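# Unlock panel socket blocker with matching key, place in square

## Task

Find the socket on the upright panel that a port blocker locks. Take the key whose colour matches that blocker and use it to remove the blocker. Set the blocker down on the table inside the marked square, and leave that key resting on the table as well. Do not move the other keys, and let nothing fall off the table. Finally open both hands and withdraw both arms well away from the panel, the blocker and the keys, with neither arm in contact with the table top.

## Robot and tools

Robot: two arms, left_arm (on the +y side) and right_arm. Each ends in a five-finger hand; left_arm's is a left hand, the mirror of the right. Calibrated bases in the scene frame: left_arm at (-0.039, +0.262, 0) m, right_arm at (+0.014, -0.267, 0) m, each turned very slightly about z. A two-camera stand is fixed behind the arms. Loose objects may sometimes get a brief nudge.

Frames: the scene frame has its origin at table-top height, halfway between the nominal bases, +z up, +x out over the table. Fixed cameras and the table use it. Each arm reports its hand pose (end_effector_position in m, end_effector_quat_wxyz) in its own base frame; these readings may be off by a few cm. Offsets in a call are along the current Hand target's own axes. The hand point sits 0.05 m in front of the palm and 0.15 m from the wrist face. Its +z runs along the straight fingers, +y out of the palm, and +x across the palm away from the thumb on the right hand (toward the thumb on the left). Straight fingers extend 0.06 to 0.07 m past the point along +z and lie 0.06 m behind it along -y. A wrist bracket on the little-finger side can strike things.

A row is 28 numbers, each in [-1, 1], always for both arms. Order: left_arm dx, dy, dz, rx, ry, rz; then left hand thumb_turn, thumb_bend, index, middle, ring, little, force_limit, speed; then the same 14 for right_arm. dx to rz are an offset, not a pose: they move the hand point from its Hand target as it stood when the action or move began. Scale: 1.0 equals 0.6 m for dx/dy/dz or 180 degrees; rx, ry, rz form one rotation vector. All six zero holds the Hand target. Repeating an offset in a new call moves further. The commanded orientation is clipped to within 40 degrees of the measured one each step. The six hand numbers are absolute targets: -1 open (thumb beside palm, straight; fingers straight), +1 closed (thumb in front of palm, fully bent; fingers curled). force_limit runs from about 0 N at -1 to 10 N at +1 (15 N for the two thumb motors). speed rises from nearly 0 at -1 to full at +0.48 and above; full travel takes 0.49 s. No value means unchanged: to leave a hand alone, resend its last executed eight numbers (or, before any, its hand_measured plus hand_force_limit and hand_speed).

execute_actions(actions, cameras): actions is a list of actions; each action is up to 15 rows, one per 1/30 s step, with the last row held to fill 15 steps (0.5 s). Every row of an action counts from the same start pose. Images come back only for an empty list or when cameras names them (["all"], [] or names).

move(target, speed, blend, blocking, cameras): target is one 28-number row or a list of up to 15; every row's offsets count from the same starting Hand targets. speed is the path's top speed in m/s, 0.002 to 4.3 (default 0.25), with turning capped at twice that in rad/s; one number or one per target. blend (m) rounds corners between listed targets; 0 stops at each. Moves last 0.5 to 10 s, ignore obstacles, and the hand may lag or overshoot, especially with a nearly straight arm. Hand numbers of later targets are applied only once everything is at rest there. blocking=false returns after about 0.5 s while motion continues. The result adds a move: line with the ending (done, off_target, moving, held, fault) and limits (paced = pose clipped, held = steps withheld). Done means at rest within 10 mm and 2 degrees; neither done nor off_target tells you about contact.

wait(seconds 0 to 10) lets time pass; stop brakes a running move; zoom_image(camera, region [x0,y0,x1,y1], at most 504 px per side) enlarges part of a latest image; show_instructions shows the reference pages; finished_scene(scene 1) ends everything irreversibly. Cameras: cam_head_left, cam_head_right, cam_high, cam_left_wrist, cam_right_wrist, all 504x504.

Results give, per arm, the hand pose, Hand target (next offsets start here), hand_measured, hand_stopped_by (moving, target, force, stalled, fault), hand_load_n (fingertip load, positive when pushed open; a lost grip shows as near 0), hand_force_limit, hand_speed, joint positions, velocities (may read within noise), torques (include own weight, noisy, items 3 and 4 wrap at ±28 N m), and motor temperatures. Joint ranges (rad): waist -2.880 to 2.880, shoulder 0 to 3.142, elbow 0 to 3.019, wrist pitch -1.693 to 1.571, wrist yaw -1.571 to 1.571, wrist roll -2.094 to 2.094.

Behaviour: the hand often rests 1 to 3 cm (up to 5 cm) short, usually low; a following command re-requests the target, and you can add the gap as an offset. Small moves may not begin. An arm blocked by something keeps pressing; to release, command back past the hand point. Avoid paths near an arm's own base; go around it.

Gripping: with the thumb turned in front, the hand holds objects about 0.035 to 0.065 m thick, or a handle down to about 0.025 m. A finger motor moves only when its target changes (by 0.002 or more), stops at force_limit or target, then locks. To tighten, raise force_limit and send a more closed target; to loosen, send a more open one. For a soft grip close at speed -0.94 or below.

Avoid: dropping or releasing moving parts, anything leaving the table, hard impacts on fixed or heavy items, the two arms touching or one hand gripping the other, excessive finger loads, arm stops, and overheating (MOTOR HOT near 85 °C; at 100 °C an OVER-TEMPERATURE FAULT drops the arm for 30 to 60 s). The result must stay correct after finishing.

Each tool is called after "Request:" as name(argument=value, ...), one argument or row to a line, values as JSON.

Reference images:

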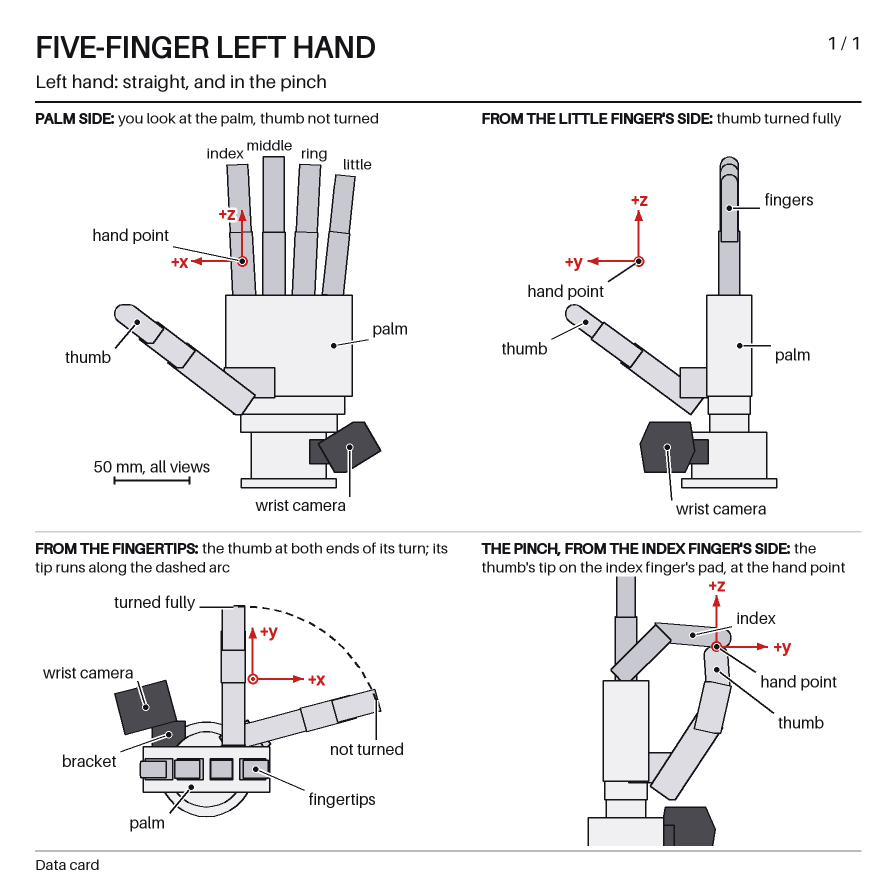

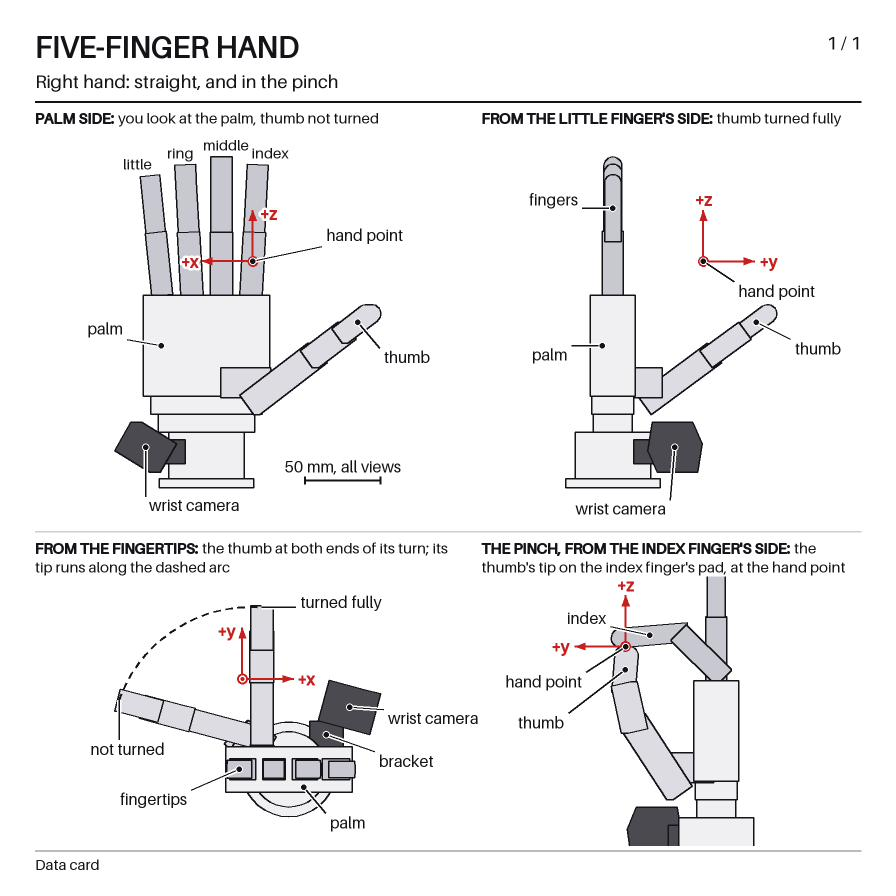

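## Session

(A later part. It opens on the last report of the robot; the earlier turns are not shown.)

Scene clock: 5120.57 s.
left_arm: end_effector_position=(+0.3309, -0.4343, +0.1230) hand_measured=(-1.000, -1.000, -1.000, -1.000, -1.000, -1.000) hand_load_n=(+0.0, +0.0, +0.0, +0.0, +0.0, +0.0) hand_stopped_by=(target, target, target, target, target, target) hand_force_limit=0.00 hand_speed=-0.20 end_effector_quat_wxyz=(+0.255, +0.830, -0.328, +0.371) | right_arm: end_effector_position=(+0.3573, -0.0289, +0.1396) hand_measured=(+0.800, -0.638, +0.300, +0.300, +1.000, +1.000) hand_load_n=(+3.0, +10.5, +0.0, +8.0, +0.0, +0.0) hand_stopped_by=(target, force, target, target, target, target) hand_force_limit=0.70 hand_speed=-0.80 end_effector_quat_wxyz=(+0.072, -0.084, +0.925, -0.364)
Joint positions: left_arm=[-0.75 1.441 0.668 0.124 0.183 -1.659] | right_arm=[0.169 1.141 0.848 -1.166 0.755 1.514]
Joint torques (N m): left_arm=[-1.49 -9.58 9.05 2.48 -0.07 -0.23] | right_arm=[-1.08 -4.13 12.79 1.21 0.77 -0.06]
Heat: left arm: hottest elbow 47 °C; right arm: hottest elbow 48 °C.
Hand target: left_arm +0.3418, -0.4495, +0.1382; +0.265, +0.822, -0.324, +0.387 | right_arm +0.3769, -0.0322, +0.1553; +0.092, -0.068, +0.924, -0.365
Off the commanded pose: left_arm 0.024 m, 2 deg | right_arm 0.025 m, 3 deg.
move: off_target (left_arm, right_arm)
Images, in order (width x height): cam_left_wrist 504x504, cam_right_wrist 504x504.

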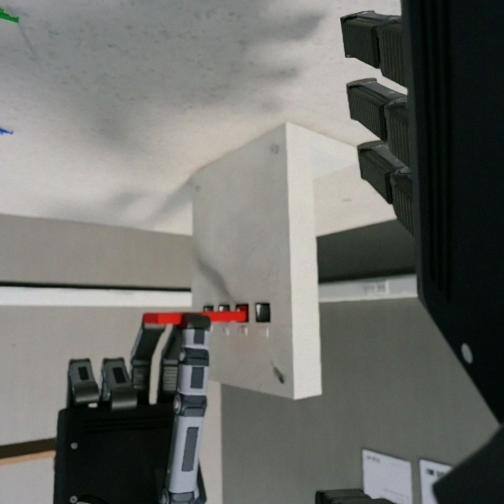

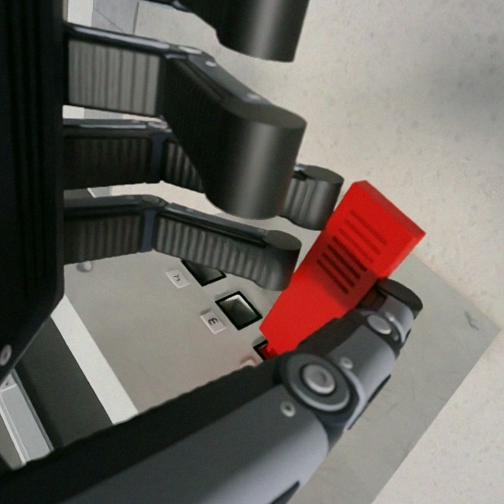

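Request:
move(
  target=[0,0,0,0,0,0,-1,-1,-1,-1,-1,-1,0,-0.2,-0.00385,-0.002723,-0.00186,0.000307,-0.001153,0.001054,0.8,-0.4,0.3,0.3,1,1,0.7,-0.8],
  speed=0.015,
  cameras=["cam_right_wrist","cam_left_wrist"],
)

Request:
zoom_image(
  camera="cam_right_wrist",
  region=[254, 338, 274, 358],
)

Request:
zoom_image(
  camera="cam_left_wrist",
  region=[230, 302, 252, 324],
)

Scene clock: 5142.40 s.
left_arm: end_effector_position=(+0.3309, -0.4343, +0.1230) hand_measured=(-1.000, -1.000, -1.000, -1.000, -1.000, -1.000) hand_load_n=(+0.0, +0.0, +0.0, +0.0, +0.0, +0.0) hand_stopped_by=(target, target, target, target, target, target) hand_force_limit=0.00 hand_speed=-0.20 end_effector_quat_wxyz=(+0.255, +0.830, -0.328, +0.371) | right_arm: end_effector_position=(+0.3573, -0.0290, +0.1396) hand_measured=(+0.800, -0.638, +0.300, +0.300, +1.000, +1.000) hand_load_n=(+2.5, +10.5, +0.0, +8.0, +0.0, +0.0) hand_stopped_by=(target, force, target, target, target, target) hand_force_limit=0.70 hand_speed=-0.80 end_effector_quat_wxyz=(+0.072, -0.084, +0.925, -0.365)
Joint positions: left_arm=[-0.75 1.441 0.668 0.124 0.183 -1.659] | right_arm=[0.168 1.141 0.848 -1.165 0.755 1.513]
Joint torques (N m): left_arm=[-1.55 -9.7 9.06 2.48 -0.07 -0.23] | right_arm=[-1.61 -4.84 13.57 1.39 0.81 -0.14]
Heat: left arm: hottest elbow 47 °C; right arm: hottest elbow 47 °C.
Hand target: left_arm +0.3418, -0.4495, +0.1382; +0.265, +0.822, -0.324, +0.387 | right_arm +0.3790, -0.0322, +0.1575; +0.094, -0.068, +0.924, -0.365
Off the commanded pose: left_arm 0.024 m, 2 deg | right_arm 0.028 m, 3 deg.
move: off_target (left_arm, right_arm)
Images, in order (width x height): cam_left_wrist 504x504, cam_right_wrist 504x504.

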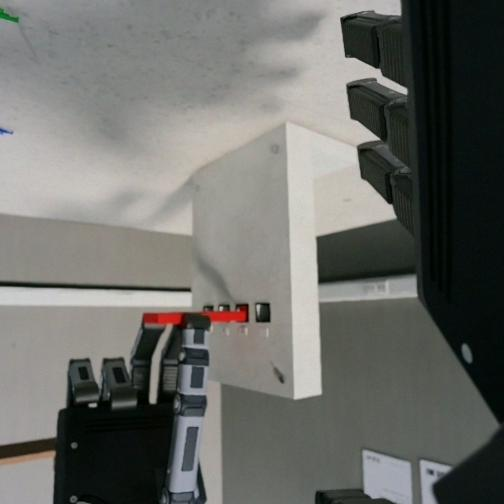

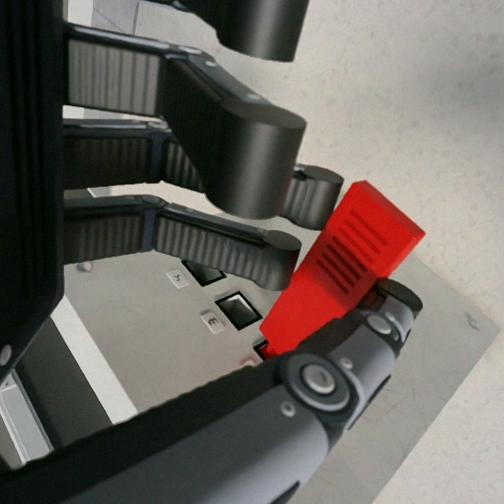

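Scaled by 25.200 from the camera's 504x504 image, which has a finer 720x720 frame.

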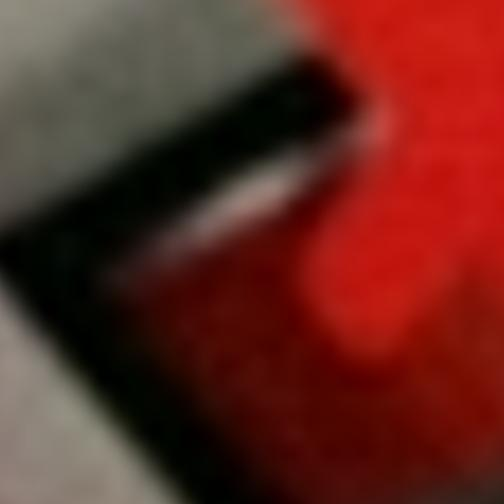

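Scaled by 22.909 from the camera's 504x504 image, which has a finer 720x720 frame.

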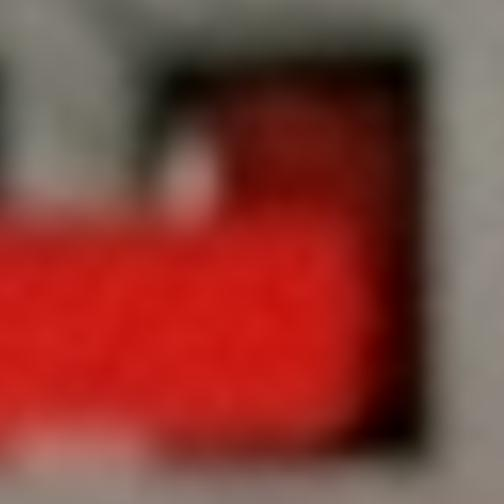

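Request:
zoom_image(
  camera="cam_right_wrist",
  region=[330, 160, 440, 270],
)

Request:
zoom_image(
  camera="cam_right_wrist",
  region=[240, 300, 300, 360],
)

Scaled by 4.582 from the camera's 504x504 image, which has a finer 720x720 frame.

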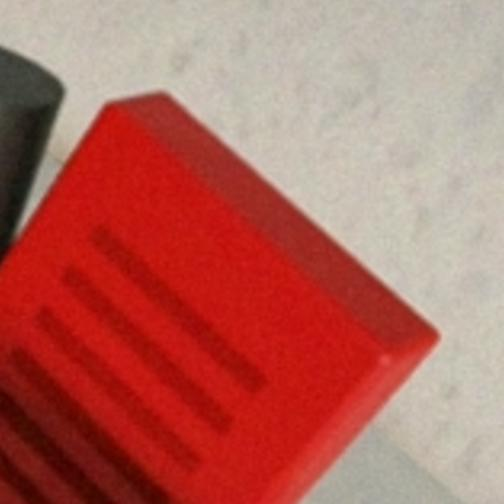

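Scaled by 8.400 from the camera's 504x504 image, which has a finer 720x720 frame.

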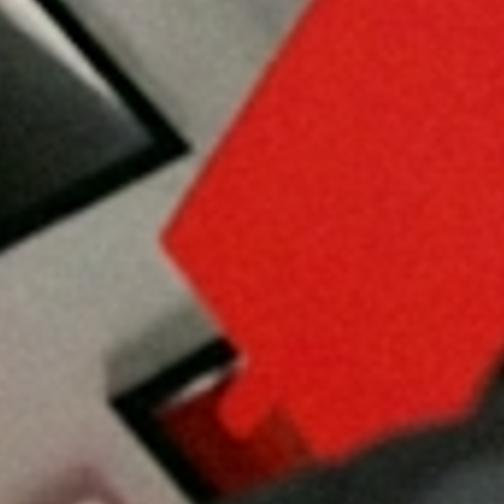

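Request:
move(
  target=[0,0,0,0,0,0,-1,-1,-1,-1,-1,-1,0,-0.2,0.008737,-0.002322,-0.005108,-0.002226,0.0083,-0.007583,0.8,-0.4,0.3,0.3,1,1,0.7,-0.8],
  speed=0.015,
  cameras=["cam_right_wrist","cam_left_wrist"],
)

Request:
zoom_image(
  camera="cam_right_wrist",
  region=[244, 330, 274, 360],
)

Request:
zoom_image(
  camera="cam_left_wrist",
  region=[222, 300, 250, 328],
)

Scene clock: 5202.77 s.
left_arm: end_effector_position=(+0.3309, -0.4343, +0.1230) hand_measured=(-1.000, -1.000, -1.000, -1.000, -1.000, -1.000) hand_load_n=(+0.0, +0.0, +0.0, +0.0, +0.0, +0.0) hand_stopped_by=(target, target, target, target, target, target) hand_force_limit=0.00 hand_speed=-0.20 end_effector_quat_wxyz=(+0.255, +0.830, -0.328, +0.371) | right_arm: end_effector_position=(+0.3566, -0.0294, +0.1418) hand_measured=(+0.800, -0.638, +0.300, +0.300, +1.000, +1.000) hand_load_n=(+4.0, +10.0, +0.0, +8.0, +0.0, +0.0) hand_stopped_by=(target, force, target, target, target, target) hand_force_limit=0.70 hand_speed=-0.80 end_effector_quat_wxyz=(+0.065, -0.087, +0.925, -0.365)
Joint positions: left_arm=[-0.75 1.441 0.668 0.124 0.183 -1.659] | right_arm=[0.167 1.148 0.862 -1.188 0.754 1.512]
Joint torques (N m): left_arm=[-1.61 -9.52 9.03 2.51 -0.08 -0.22] | right_arm=[-1.2 -5.07 13.94 0.43 0.63 -0.1]
Heat: left arm: hottest elbow 47 °C; right arm: hottest elbow 48 °C.
Hand target: left_arm +0.3418, -0.4495, +0.1382; +0.265, +0.822, -0.324, +0.387 | right_arm +0.3734, -0.0322, +0.1601; +0.077, -0.074, +0.925, -0.364
Off the commanded pose: left_arm 0.024 m, 2 deg | right_arm 0.025 m, 2 deg.
move: off_target (left_arm, right_arm)
Images, in order (width x height): cam_left_wrist 504x504, cam_right_wrist 504x504.

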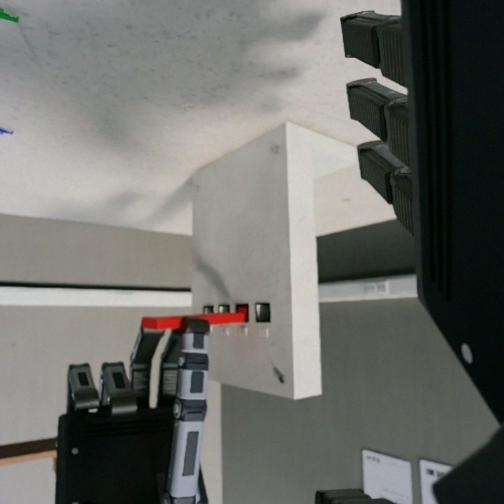

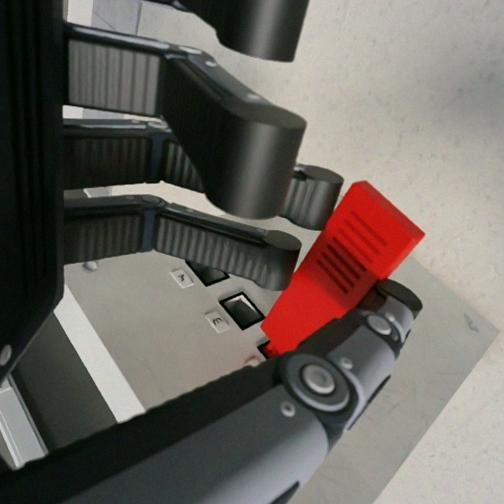

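Scaled by 16.800 from the camera's 504x504 image, which has a finer 720x720 frame.

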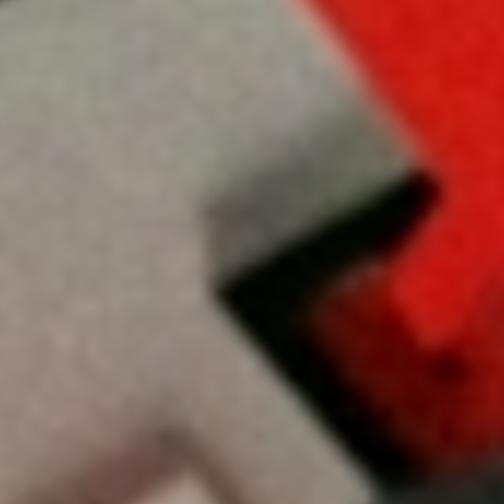

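Scaled by 18.000 from the camera's 504x504 image, which has a finer 720x720 frame.

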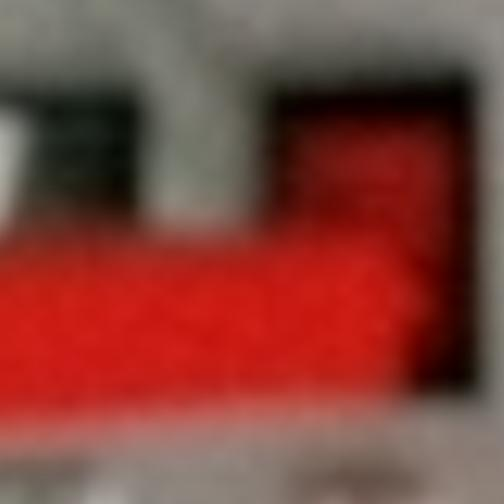

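Request:
zoom_image(
  camera="cam_right_wrist",
  region=[260, 342, 276, 358],
)

Request:
zoom_image(
  camera="cam_left_wrist",
  region=[232, 304, 250, 322],
)

Scaled by 31.500 from the camera's 504x504 image, which has a finer 720x720 frame.

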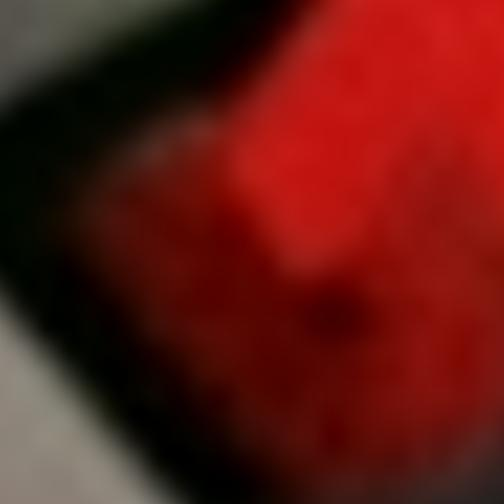

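Scaled by 28.000 from the camera's 504x504 image, which has a finer 720x720 frame.

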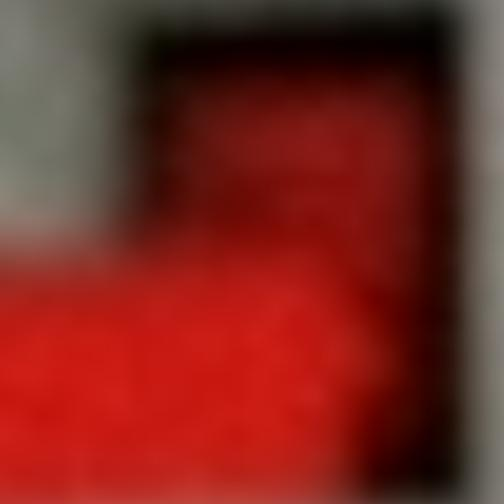

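Request:
move(
  target=[0,0,0,0,0,0,-1,-1,-1,-1,-1,-1,0,-0.2,-0.002532,0.002488,-0.009875,-0.00038,-0.005575,-0.001271,0.8,-0.4,0.3,0.3,1,1,0.7,-0.8],
  speed=0.015,
  cameras=["cam_right_wrist","cam_left_wrist"],
)

Request:
zoom_image(
  camera="cam_right_wrist",
  region=[258, 338, 278, 358],
)

Request:
zoom_image(
  camera="cam_left_wrist",
  region=[232, 304, 250, 322],
)

Scene clock: 5251.20 s.
left_arm: end_effector_position=(+0.3309, -0.4343, +0.1230) hand_measured=(-1.000, -1.000, -1.000, -1.000, -1.000, -1.000) hand_load_n=(+0.0, +0.0, +0.0, +0.5, +0.0, +0.0) hand_stopped_by=(target, target, target, target, target, target) hand_force_limit=0.00 hand_speed=-0.20 end_effector_quat_wxyz=(+0.255, +0.830, -0.328, +0.371) | right_arm: end_effector_position=(+0.3565, -0.0293, +0.1418) hand_measured=(+0.800, -0.638, +0.300, +0.300, +1.000, +1.000) hand_load_n=(+4.0, +10.5, +0.0, +8.0, +0.0, +0.0) hand_stopped_by=(target, force, target, target, target, target) hand_force_limit=0.70 hand_speed=-0.80 end_effector_quat_wxyz=(+0.065, -0.087, +0.925, -0.365)
Joint positions: left_arm=[-0.75 1.441 0.668 0.124 0.183 -1.659] | right_arm=[0.167 1.148 0.862 -1.188 0.754 1.512]
Joint torques (N m): left_arm=[-1.73 -9.58 9.06 2.51 -0.08 -0.23] | right_arm=[-0.38 -5.95 14.01 0.27 0.57 -0.07]
Heat: left arm: hottest elbow 47 °C; right arm: hottest elbow 51 °C.
Hand target: left_arm +0.3418, -0.4495, +0.1382; +0.265, +0.822, -0.324, +0.387 | right_arm +0.3736, -0.0269, +0.1635; +0.085, -0.079, +0.925, -0.362
Off the commanded pose: left_arm 0.024 m, 2 deg | right_arm 0.028 m, 2 deg.
move: off_target (left_arm, right_arm)
Images, in order (width x height): cam_left_wrist 504x504, cam_right_wrist 504x504.

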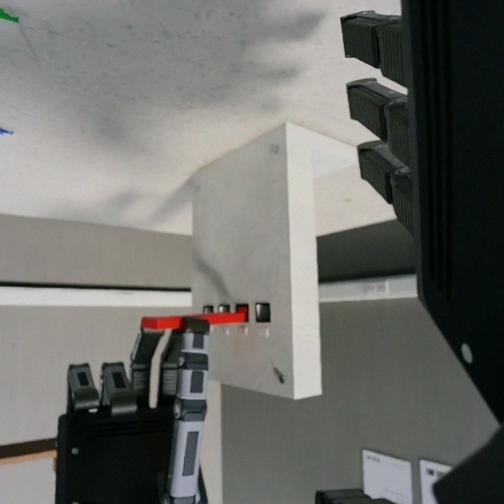

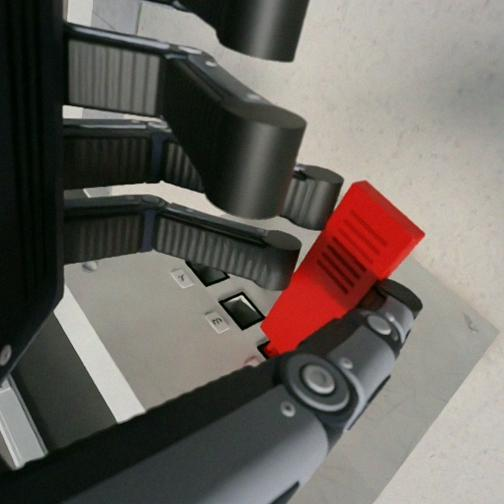

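Scaled by 25.200 from the camera's 504x504 image, which has a finer 720x720 frame.

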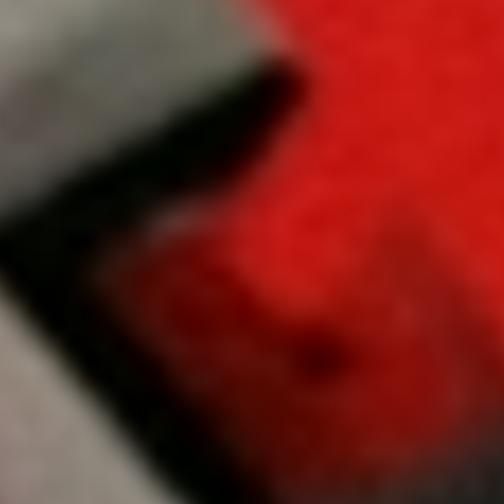

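Scaled by 28.000 from the camera's 504x504 image, which has a finer 720x720 frame.

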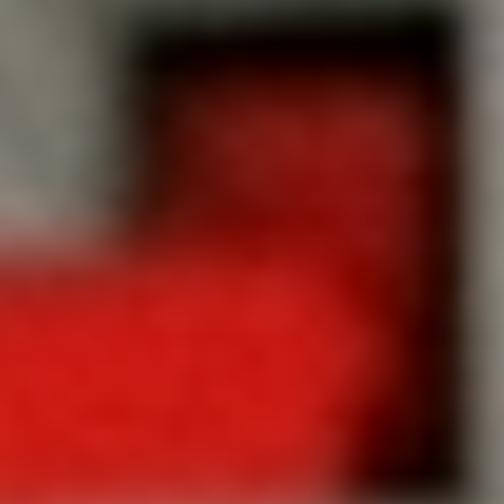

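Request:
move(
  target=[0,0,0,0,0,0,-1,-1,-1,-1,-1,-1,0,-0.2,-0.00185,0.006376,-0.00587,-0.00043,-0.0033,-0.00345,0.8,-0.4,0.3,0.3,1,1,0.7,-0.8],
  speed=0.015,
  cameras=["cam_right_wrist","cam_left_wrist"],
)

Request:
zoom_image(
  camera="cam_right_wrist",
  region=[258, 338, 278, 358],
)

Scene clock: 5259.30 s.
left_arm: end_effector_position=(+0.3309, -0.4343, +0.1230) hand_measured=(-1.000, -1.000, -1.000, -1.000, -1.000, -1.000) hand_load_n=(+0.0, +0.0, +0.0, +0.0, +0.0, +0.0) hand_stopped_by=(target, target, target, target, target, target) hand_force_limit=0.00 hand_speed=-0.20 end_effector_quat_wxyz=(+0.255, +0.830, -0.328, +0.371) | right_arm: end_effector_position=(+0.3565, -0.0292, +0.1418) hand_measured=(+0.800, -0.638, +0.300, +0.300, +1.000, +1.000) hand_load_n=(+3.5, +10.0, +0.0, +8.0, +0.0, +0.0) hand_stopped_by=(target, force, target, target, target, target) hand_force_limit=0.70 hand_speed=-0.80 end_effector_quat_wxyz=(+0.065, -0.087, +0.925, -0.364)
Joint positions: left_arm=[-0.75 1.441 0.668 0.124 0.183 -1.659] | right_arm=[0.167 1.148 0.862 -1.188 0.753 1.512]
Joint torques (N m): left_arm=[-1.67 -9.52 9.03 2.5 -0.07 -0.23] | right_arm=[0.73 -6.36 13.85 0.51 0.62 -0.13]
Heat: left arm: hottest elbow 47 °C; right arm: hottest elbow 52 °C.
Hand target: left_arm +0.3418, -0.4495, +0.1382; +0.265, +0.822, -0.324, +0.387 | right_arm +0.3736, -0.0215, +0.1635; +0.087, -0.086, +0.924, -0.362
Off the commanded pose: left_arm 0.024 m, 2 deg | right_arm 0.029 m, 3 deg.
move: off_target (left_arm, right_arm)
Images, in order (width x height): cam_left_wrist 504x504, cam_right_wrist 504x504.

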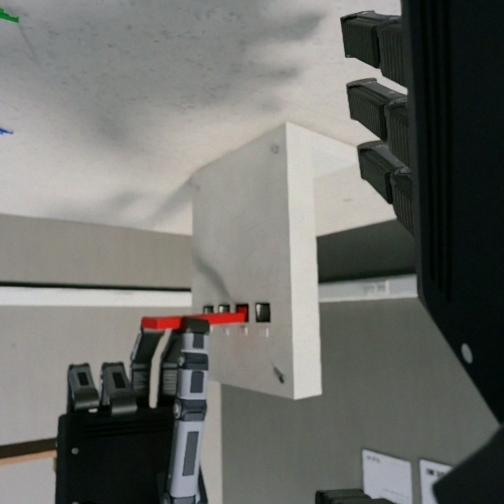

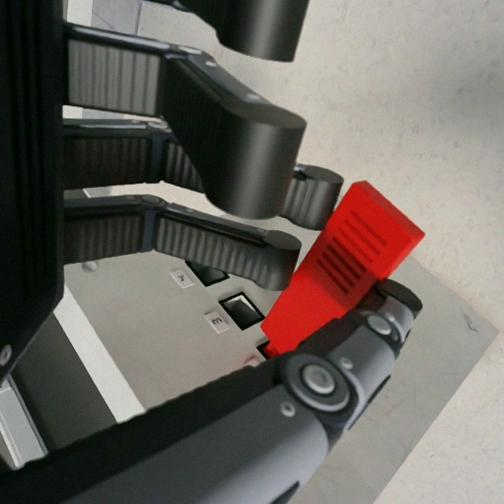

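Scaled by 25.200 from the camera's 504x504 image, which has a finer 720x720 frame.

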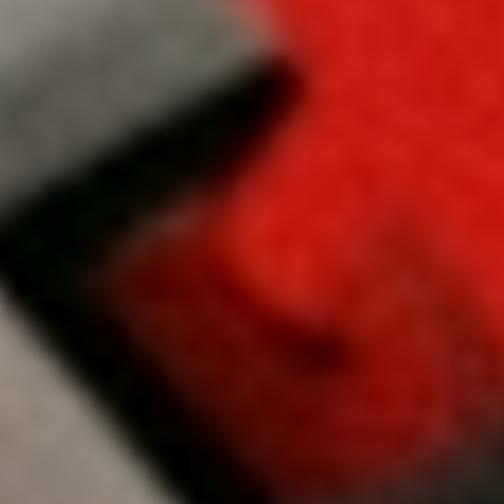

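Request:
move(
  target=[0,0,0,0,0,0,-1,-1,-1,-1,-1,-1,0,-0.2,-0.001425,0.003398,-0.003022,-0.000251,-0.001742,-0.001839,0.8,-0.4,0.3,0.3,1,1,0.7,-0.8],
  speed=0.015,
  cameras=["cam_right_wrist","cam_left_wrist"],
)

Request:
zoom_image(
  camera="cam_right_wrist",
  region=[258, 338, 278, 358],
)

Scene clock: 5268.73 s.
left_arm: end_effector_position=(+0.3309, -0.4343, +0.1230) hand_measured=(-1.000, -1.000, -1.000, -1.000, -1.000, -1.000) hand_load_n=(+0.0, +0.0, +0.0, +0.0, +0.0, +0.0) hand_stopped_by=(target, target, target, target, target, target) hand_force_limit=0.00 hand_speed=-0.20 end_effector_quat_wxyz=(+0.255, +0.830, -0.328, +0.371) | right_arm: end_effector_position=(+0.3567, -0.0277, +0.1418) hand_measured=(+0.800, -0.638, +0.300, +0.300, +1.000, +1.000) hand_load_n=(+4.0, +10.5, +0.0, +8.0, +0.0, +0.0) hand_stopped_by=(target, force, target, target, target, target) hand_force_limit=0.70 hand_speed=-0.80 end_effector_quat_wxyz=(+0.066, -0.089, +0.925, -0.364)
Joint positions: left_arm=[-0.75 1.441 0.668 0.124 0.183 -1.659] | right_arm=[0.171 1.148 0.862 -1.188 0.753 1.512]
Joint torques (N m): left_arm=[-1.61 -9.64 9.06 2.5 -0.07 -0.22] | right_arm=[1.61 -5.83 14.09 0.73 0.6 -0.16]
Heat: left arm: hottest elbow 47 °C; right arm: hottest elbow 52 °C.
Hand target: left_arm +0.3418, -0.4495, +0.1382; +0.265, +0.822, -0.324, +0.387 | right_arm +0.3738, -0.0187, +0.1636; +0.089, -0.090, +0.924, -0.362
Off the commanded pose: left_arm 0.024 m, 2 deg | right_arm 0.029 m, 3 deg.
move: off_target (left_arm, right_arm)
Images, in order (width x height): cam_left_wrist 504x504, cam_right_wrist 504x504.

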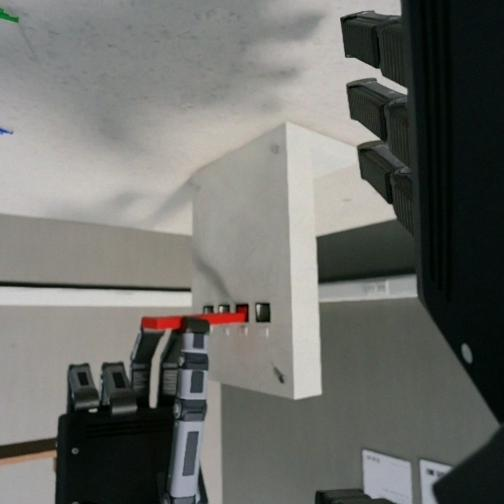

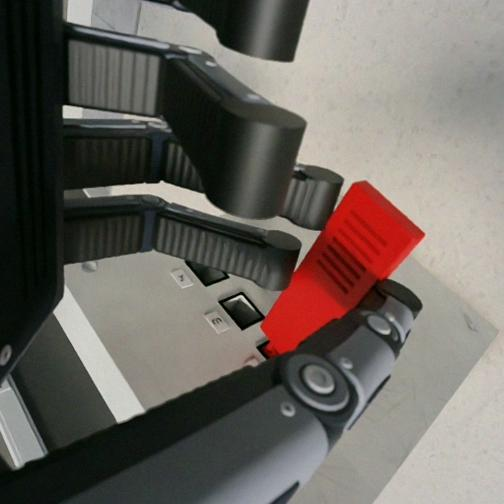

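Scaled by 25.200 from the camera's 504x504 image, which has a finer 720x720 frame.

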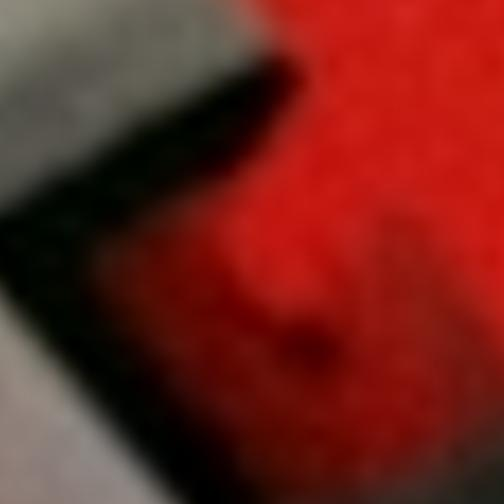

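Request:
move(
  target=[0,0,0,0,0,0,-1,-1,-1,-1,-1,-1,0,-0.2,-0.000303,0.000722,-0.000642,-0.000053,-0.00037,-0.000391,0.8,-0.4,0.3,0.3,1,1,0.7,-0.8],
  speed=0.015,
  cameras=["cam_right_wrist","cam_left_wrist"],
)

Request:
zoom_image(
  camera="cam_right_wrist",
  region=[258, 338, 278, 358],
)

Scene clock: 5272.83 s.
left_arm: end_effector_position=(+0.3309, -0.4343, +0.1230) hand_measured=(-1.000, -1.000, -1.000, -1.000, -1.000, -1.000) hand_load_n=(+0.0, +0.0, +0.0, +0.0, +0.0, +0.0) hand_stopped_by=(target, target, target, target, target, target) hand_force_limit=0.00 hand_speed=-0.20 end_effector_quat_wxyz=(+0.255, +0.830, -0.328, +0.371) | right_arm: end_effector_position=(+0.3567, -0.0273, +0.1418) hand_measured=(+0.800, -0.638, +0.300, +0.300, +1.000, +1.000) hand_load_n=(+4.0, +10.5, +0.0, +7.5, +0.0, +0.0) hand_stopped_by=(target, force, target, target, target, target) hand_force_limit=0.70 hand_speed=-0.80 end_effector_quat_wxyz=(+0.066, -0.090, +0.925, -0.364)
Joint positions: left_arm=[-0.75 1.441 0.668 0.124 0.183 -1.659] | right_arm=[0.173 1.148 0.862 -1.188 0.753 1.512]
Joint torques (N m): left_arm=[-1.61 -9.58 9.02 2.51 -0.07 -0.23] | right_arm=[2.55 -5.77 13.7 0.43 0.6 -0.13]
Heat: left arm: hottest elbow 47 °C; right arm: hottest elbow 52 °C.
Hand target: left_arm +0.3418, -0.4495, +0.1382; +0.265, +0.822, -0.324, +0.387 | right_arm +0.3739, -0.0182, +0.1636; +0.089, -0.091, +0.924, -0.361
Off the commanded pose: left_arm 0.024 m, 2 deg | right_arm 0.029 m, 3 deg.
move: off_target (left_arm, right_arm)
Images, in order (width x height): cam_left_wrist 504x504, cam_right_wrist 504x504.

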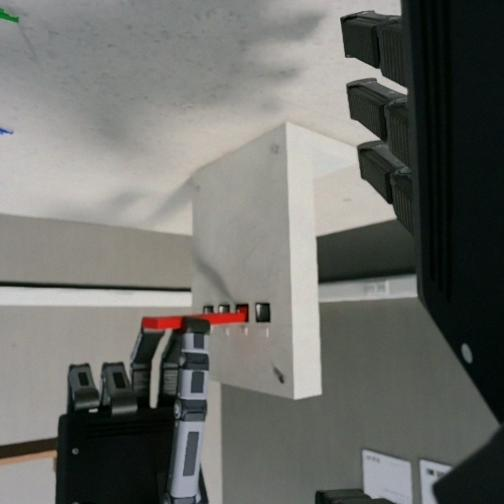

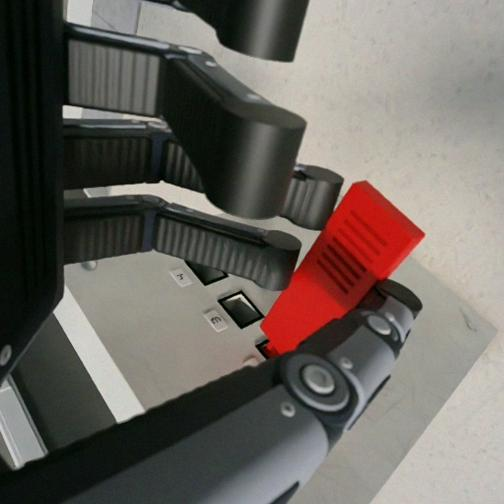

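Scaled by 25.200 from the camera's 504x504 image, which has a finer 720x720 frame.

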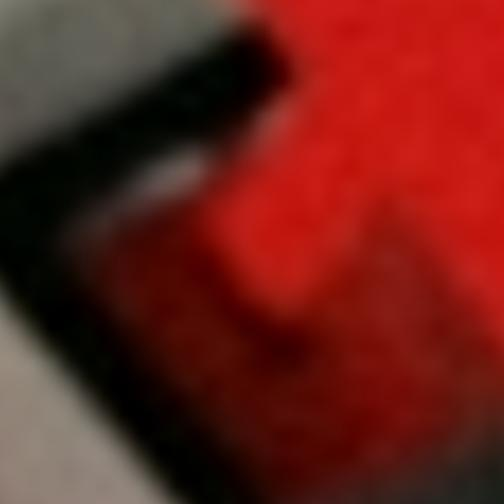

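Request:
wait(
  seconds=0.1,
  cameras=["cam_right_wrist","cam_left_wrist"],
)

Request:
zoom_image(
  camera="cam_right_wrist",
  region=[250, 330, 290, 370],
)

Request:
zoom_image(
  camera="cam_left_wrist",
  region=[220, 295, 260, 335],
)

Scene clock: 5291.30 s.
left_arm: end_effector_position=(+0.3309, -0.4343, +0.1230) hand_measured=(-1.000, -1.000, -1.000, -1.000, -1.000, -1.000) hand_load_n=(+0.0, +0.0, +0.0, +0.0, +0.0, +0.0) hand_stopped_by=(target, target, target, target, target, target) hand_force_limit=0.00 hand_speed=-0.20 end_effector_quat_wxyz=(+0.255, +0.830, -0.328, +0.371) | right_arm: end_effector_position=(+0.3567, -0.0273, +0.1418) hand_measured=(+0.800, -0.638, +0.300, +0.300, +1.000, +1.000) hand_load_n=(+4.5, +10.5, +0.0, +8.0, +0.0, +0.0) hand_stopped_by=(target, force, target, target, target, target) hand_force_limit=0.70 hand_speed=-0.80 end_effector_quat_wxyz=(+0.066, -0.090, +0.925, -0.364)
Joint positions: left_arm=[-0.75 1.441 0.668 0.124 0.183 -1.659] | right_arm=[0.173 1.148 0.862 -1.188 0.753 1.512]
Joint torques (N m): left_arm=[-1.55 -9.47 9.05 2.51 -0.08 -0.22] | right_arm=[1.61 -5.48 13.78 0.57 0.64 -0.17]
Heat: left arm: hottest elbow 47 °C; right arm: hottest elbow 52 °C.
Hand target: left_arm +0.3418, -0.4495, +0.1382; +0.265, +0.822, -0.324, +0.387 | right_arm +0.3739, -0.0182, +0.1636; +0.089, -0.091, +0.924, -0.361
Off the commanded pose: left_arm 0.024 m, 2 deg | right_arm 0.029 m, 3 deg.
wait: 0.10 s; at rest from the start
Images, in order (width x height): cam_left_wrist 504x504, cam_right_wrist 504x504.

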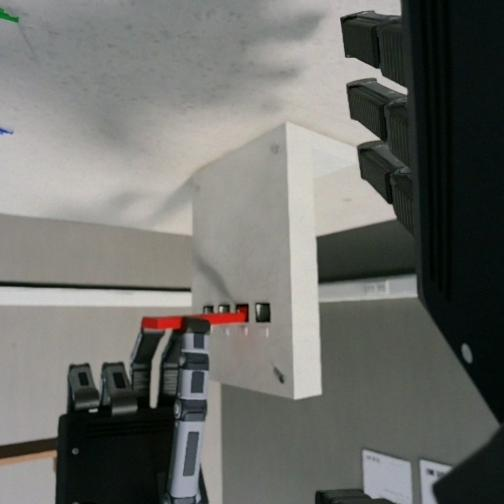

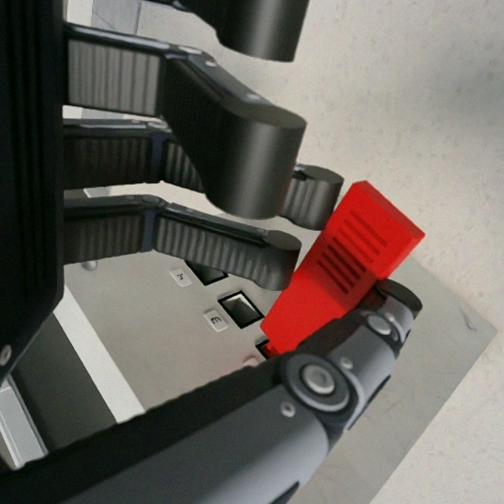

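Scaled by 12.600 from the camera's 504x504 image, which has a finer 720x720 frame.

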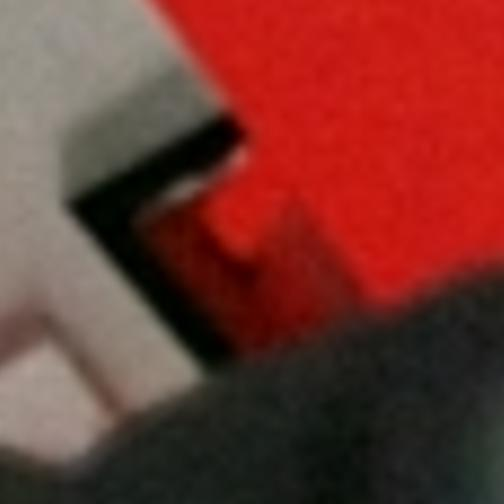

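Scaled by 12.600 from the camera's 504x504 image, which has a finer 720x720 frame.

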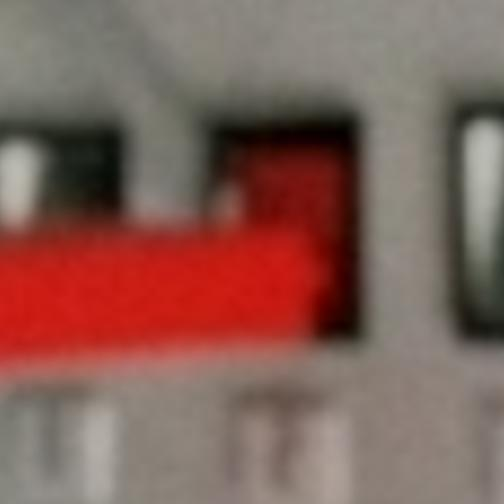

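Request:
zoom_image(
  camera="cam_right_wrist",
  region=[258, 338, 278, 358],
)

Request:
zoom_image(
  camera="cam_left_wrist",
  region=[232, 302, 252, 322],
)

Scaled by 25.200 from the camera's 504x504 image, which has a finer 720x720 frame.

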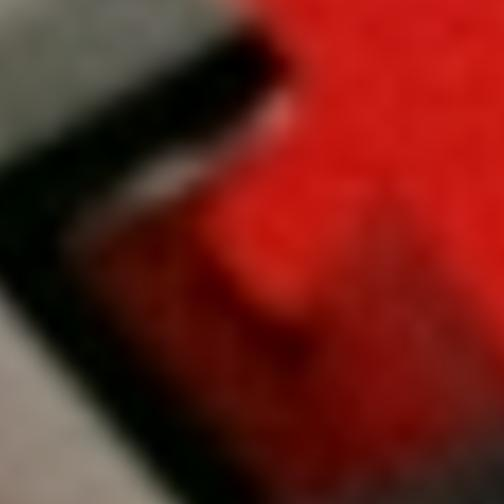

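Scaled by 25.200 from the camera's 504x504 image, which has a finer 720x720 frame.

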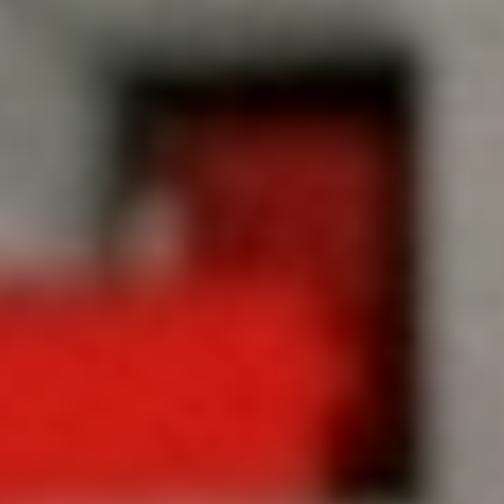

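Request:
execute_actions(
  actions=[
    [[0,0,0,0,0,0,-1,-1,-1,-1,-1,-1,0,-0.2,-0.000174,0.000448,-0.000399,-0.0000315,-0.000217,-0.00023,0.8,-0.4,0.3,0.3,1,1,0.7,-0.8]],
  ],
  cameras=["cam_right_wrist","cam_left_wrist"],
)

Request:
zoom_image(
  camera="cam_right_wrist",
  region=[258, 338, 278, 358],
)

Scene clock: 5316.53 s.
left_arm: end_effector_position=(+0.3309, -0.4343, +0.1230) hand_measured=(-1.000, -1.000, -1.000, -1.000, -1.000, -1.000) hand_load_n=(+0.0, +0.0, +0.0, +0.0, +0.0, +0.0) hand_stopped_by=(target, target, target, target, target, target) hand_force_limit=0.00 hand_speed=-0.20 end_effector_quat_wxyz=(+0.255, +0.830, -0.328, +0.371) | right_arm: end_effector_position=(+0.3567, -0.0269, +0.1418) hand_measured=(+0.800, -0.638, +0.300, +0.300, +1.000, +1.000) hand_load_n=(+4.5, +10.5, +0.0, +8.0, +0.0, +0.0) hand_stopped_by=(target, force, target, target, target, target) hand_force_limit=0.70 hand_speed=-0.80 end_effector_quat_wxyz=(+0.066, -0.090, +0.925, -0.364)
Joint positions: left_arm=[-0.75 1.441 0.668 0.124 0.183 -1.659] | right_arm=[0.174 1.148 0.862 -1.188 0.753 1.512]
Joint torques (N m): left_arm=[-1.61 -9.58 9.03 2.5 -0.06 -0.23] | right_arm=[1.55 -6.01 13.82 0.44 0.57 -0.19]
Heat: left arm: hottest elbow 47 °C; right arm: hottest elbow 52 °C.
Hand target: left_arm +0.3418, -0.4495, +0.1382; +0.265, +0.822, -0.324, +0.387 | right_arm +0.3739, -0.0177, +0.1636; +0.089, -0.091, +0.924, -0.361
Off the commanded pose: left_arm 0.024 m, 2 deg | right_arm 0.029 m, 3 deg.
Images, in order (width x height): cam_left_wrist 504x504, cam_right_wrist 504x504.

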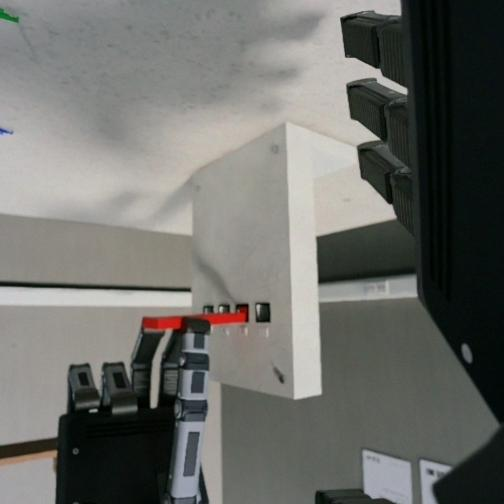

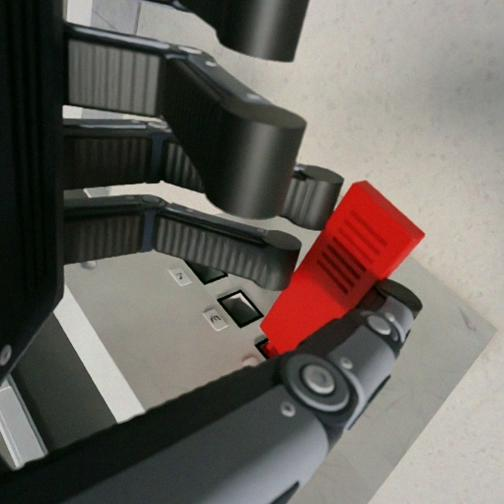

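Scaled by 25.200 from the camera's 504x504 image, which has a finer 720x720 frame.

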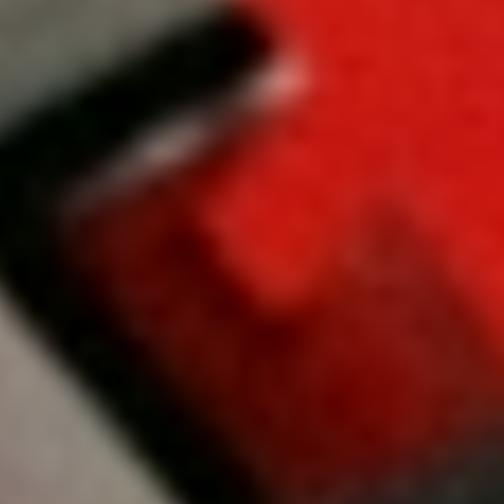

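Request:
zoom_image(
  camera="cam_right_wrist",
  region=[262, 342, 274, 354],
)

Request:
zoom_image(
  camera="cam_left_wrist",
  region=[232, 302, 252, 322],
)

Scaled by 42.000 from the camera's 504x504 image, which has a finer 720x720 frame.

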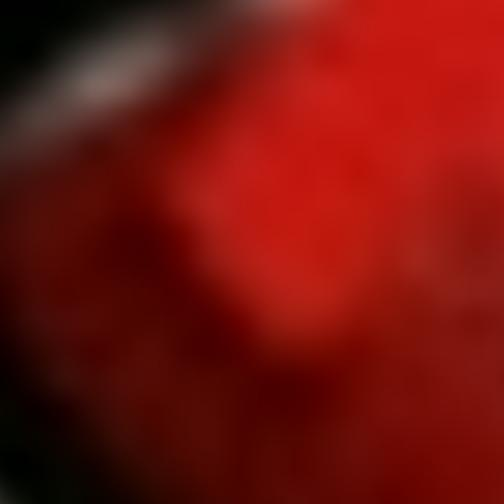

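Scaled by 25.200 from the camera's 504x504 image, which has a finer 720x720 frame.

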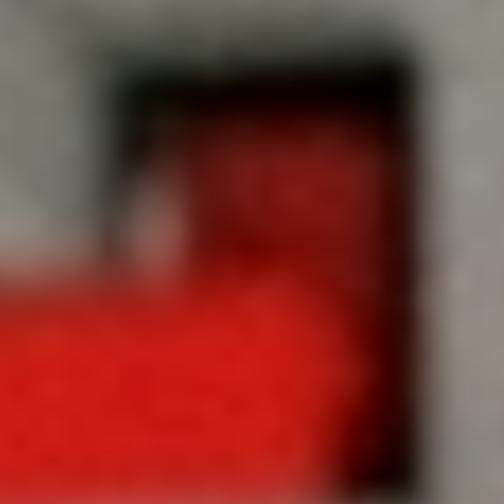

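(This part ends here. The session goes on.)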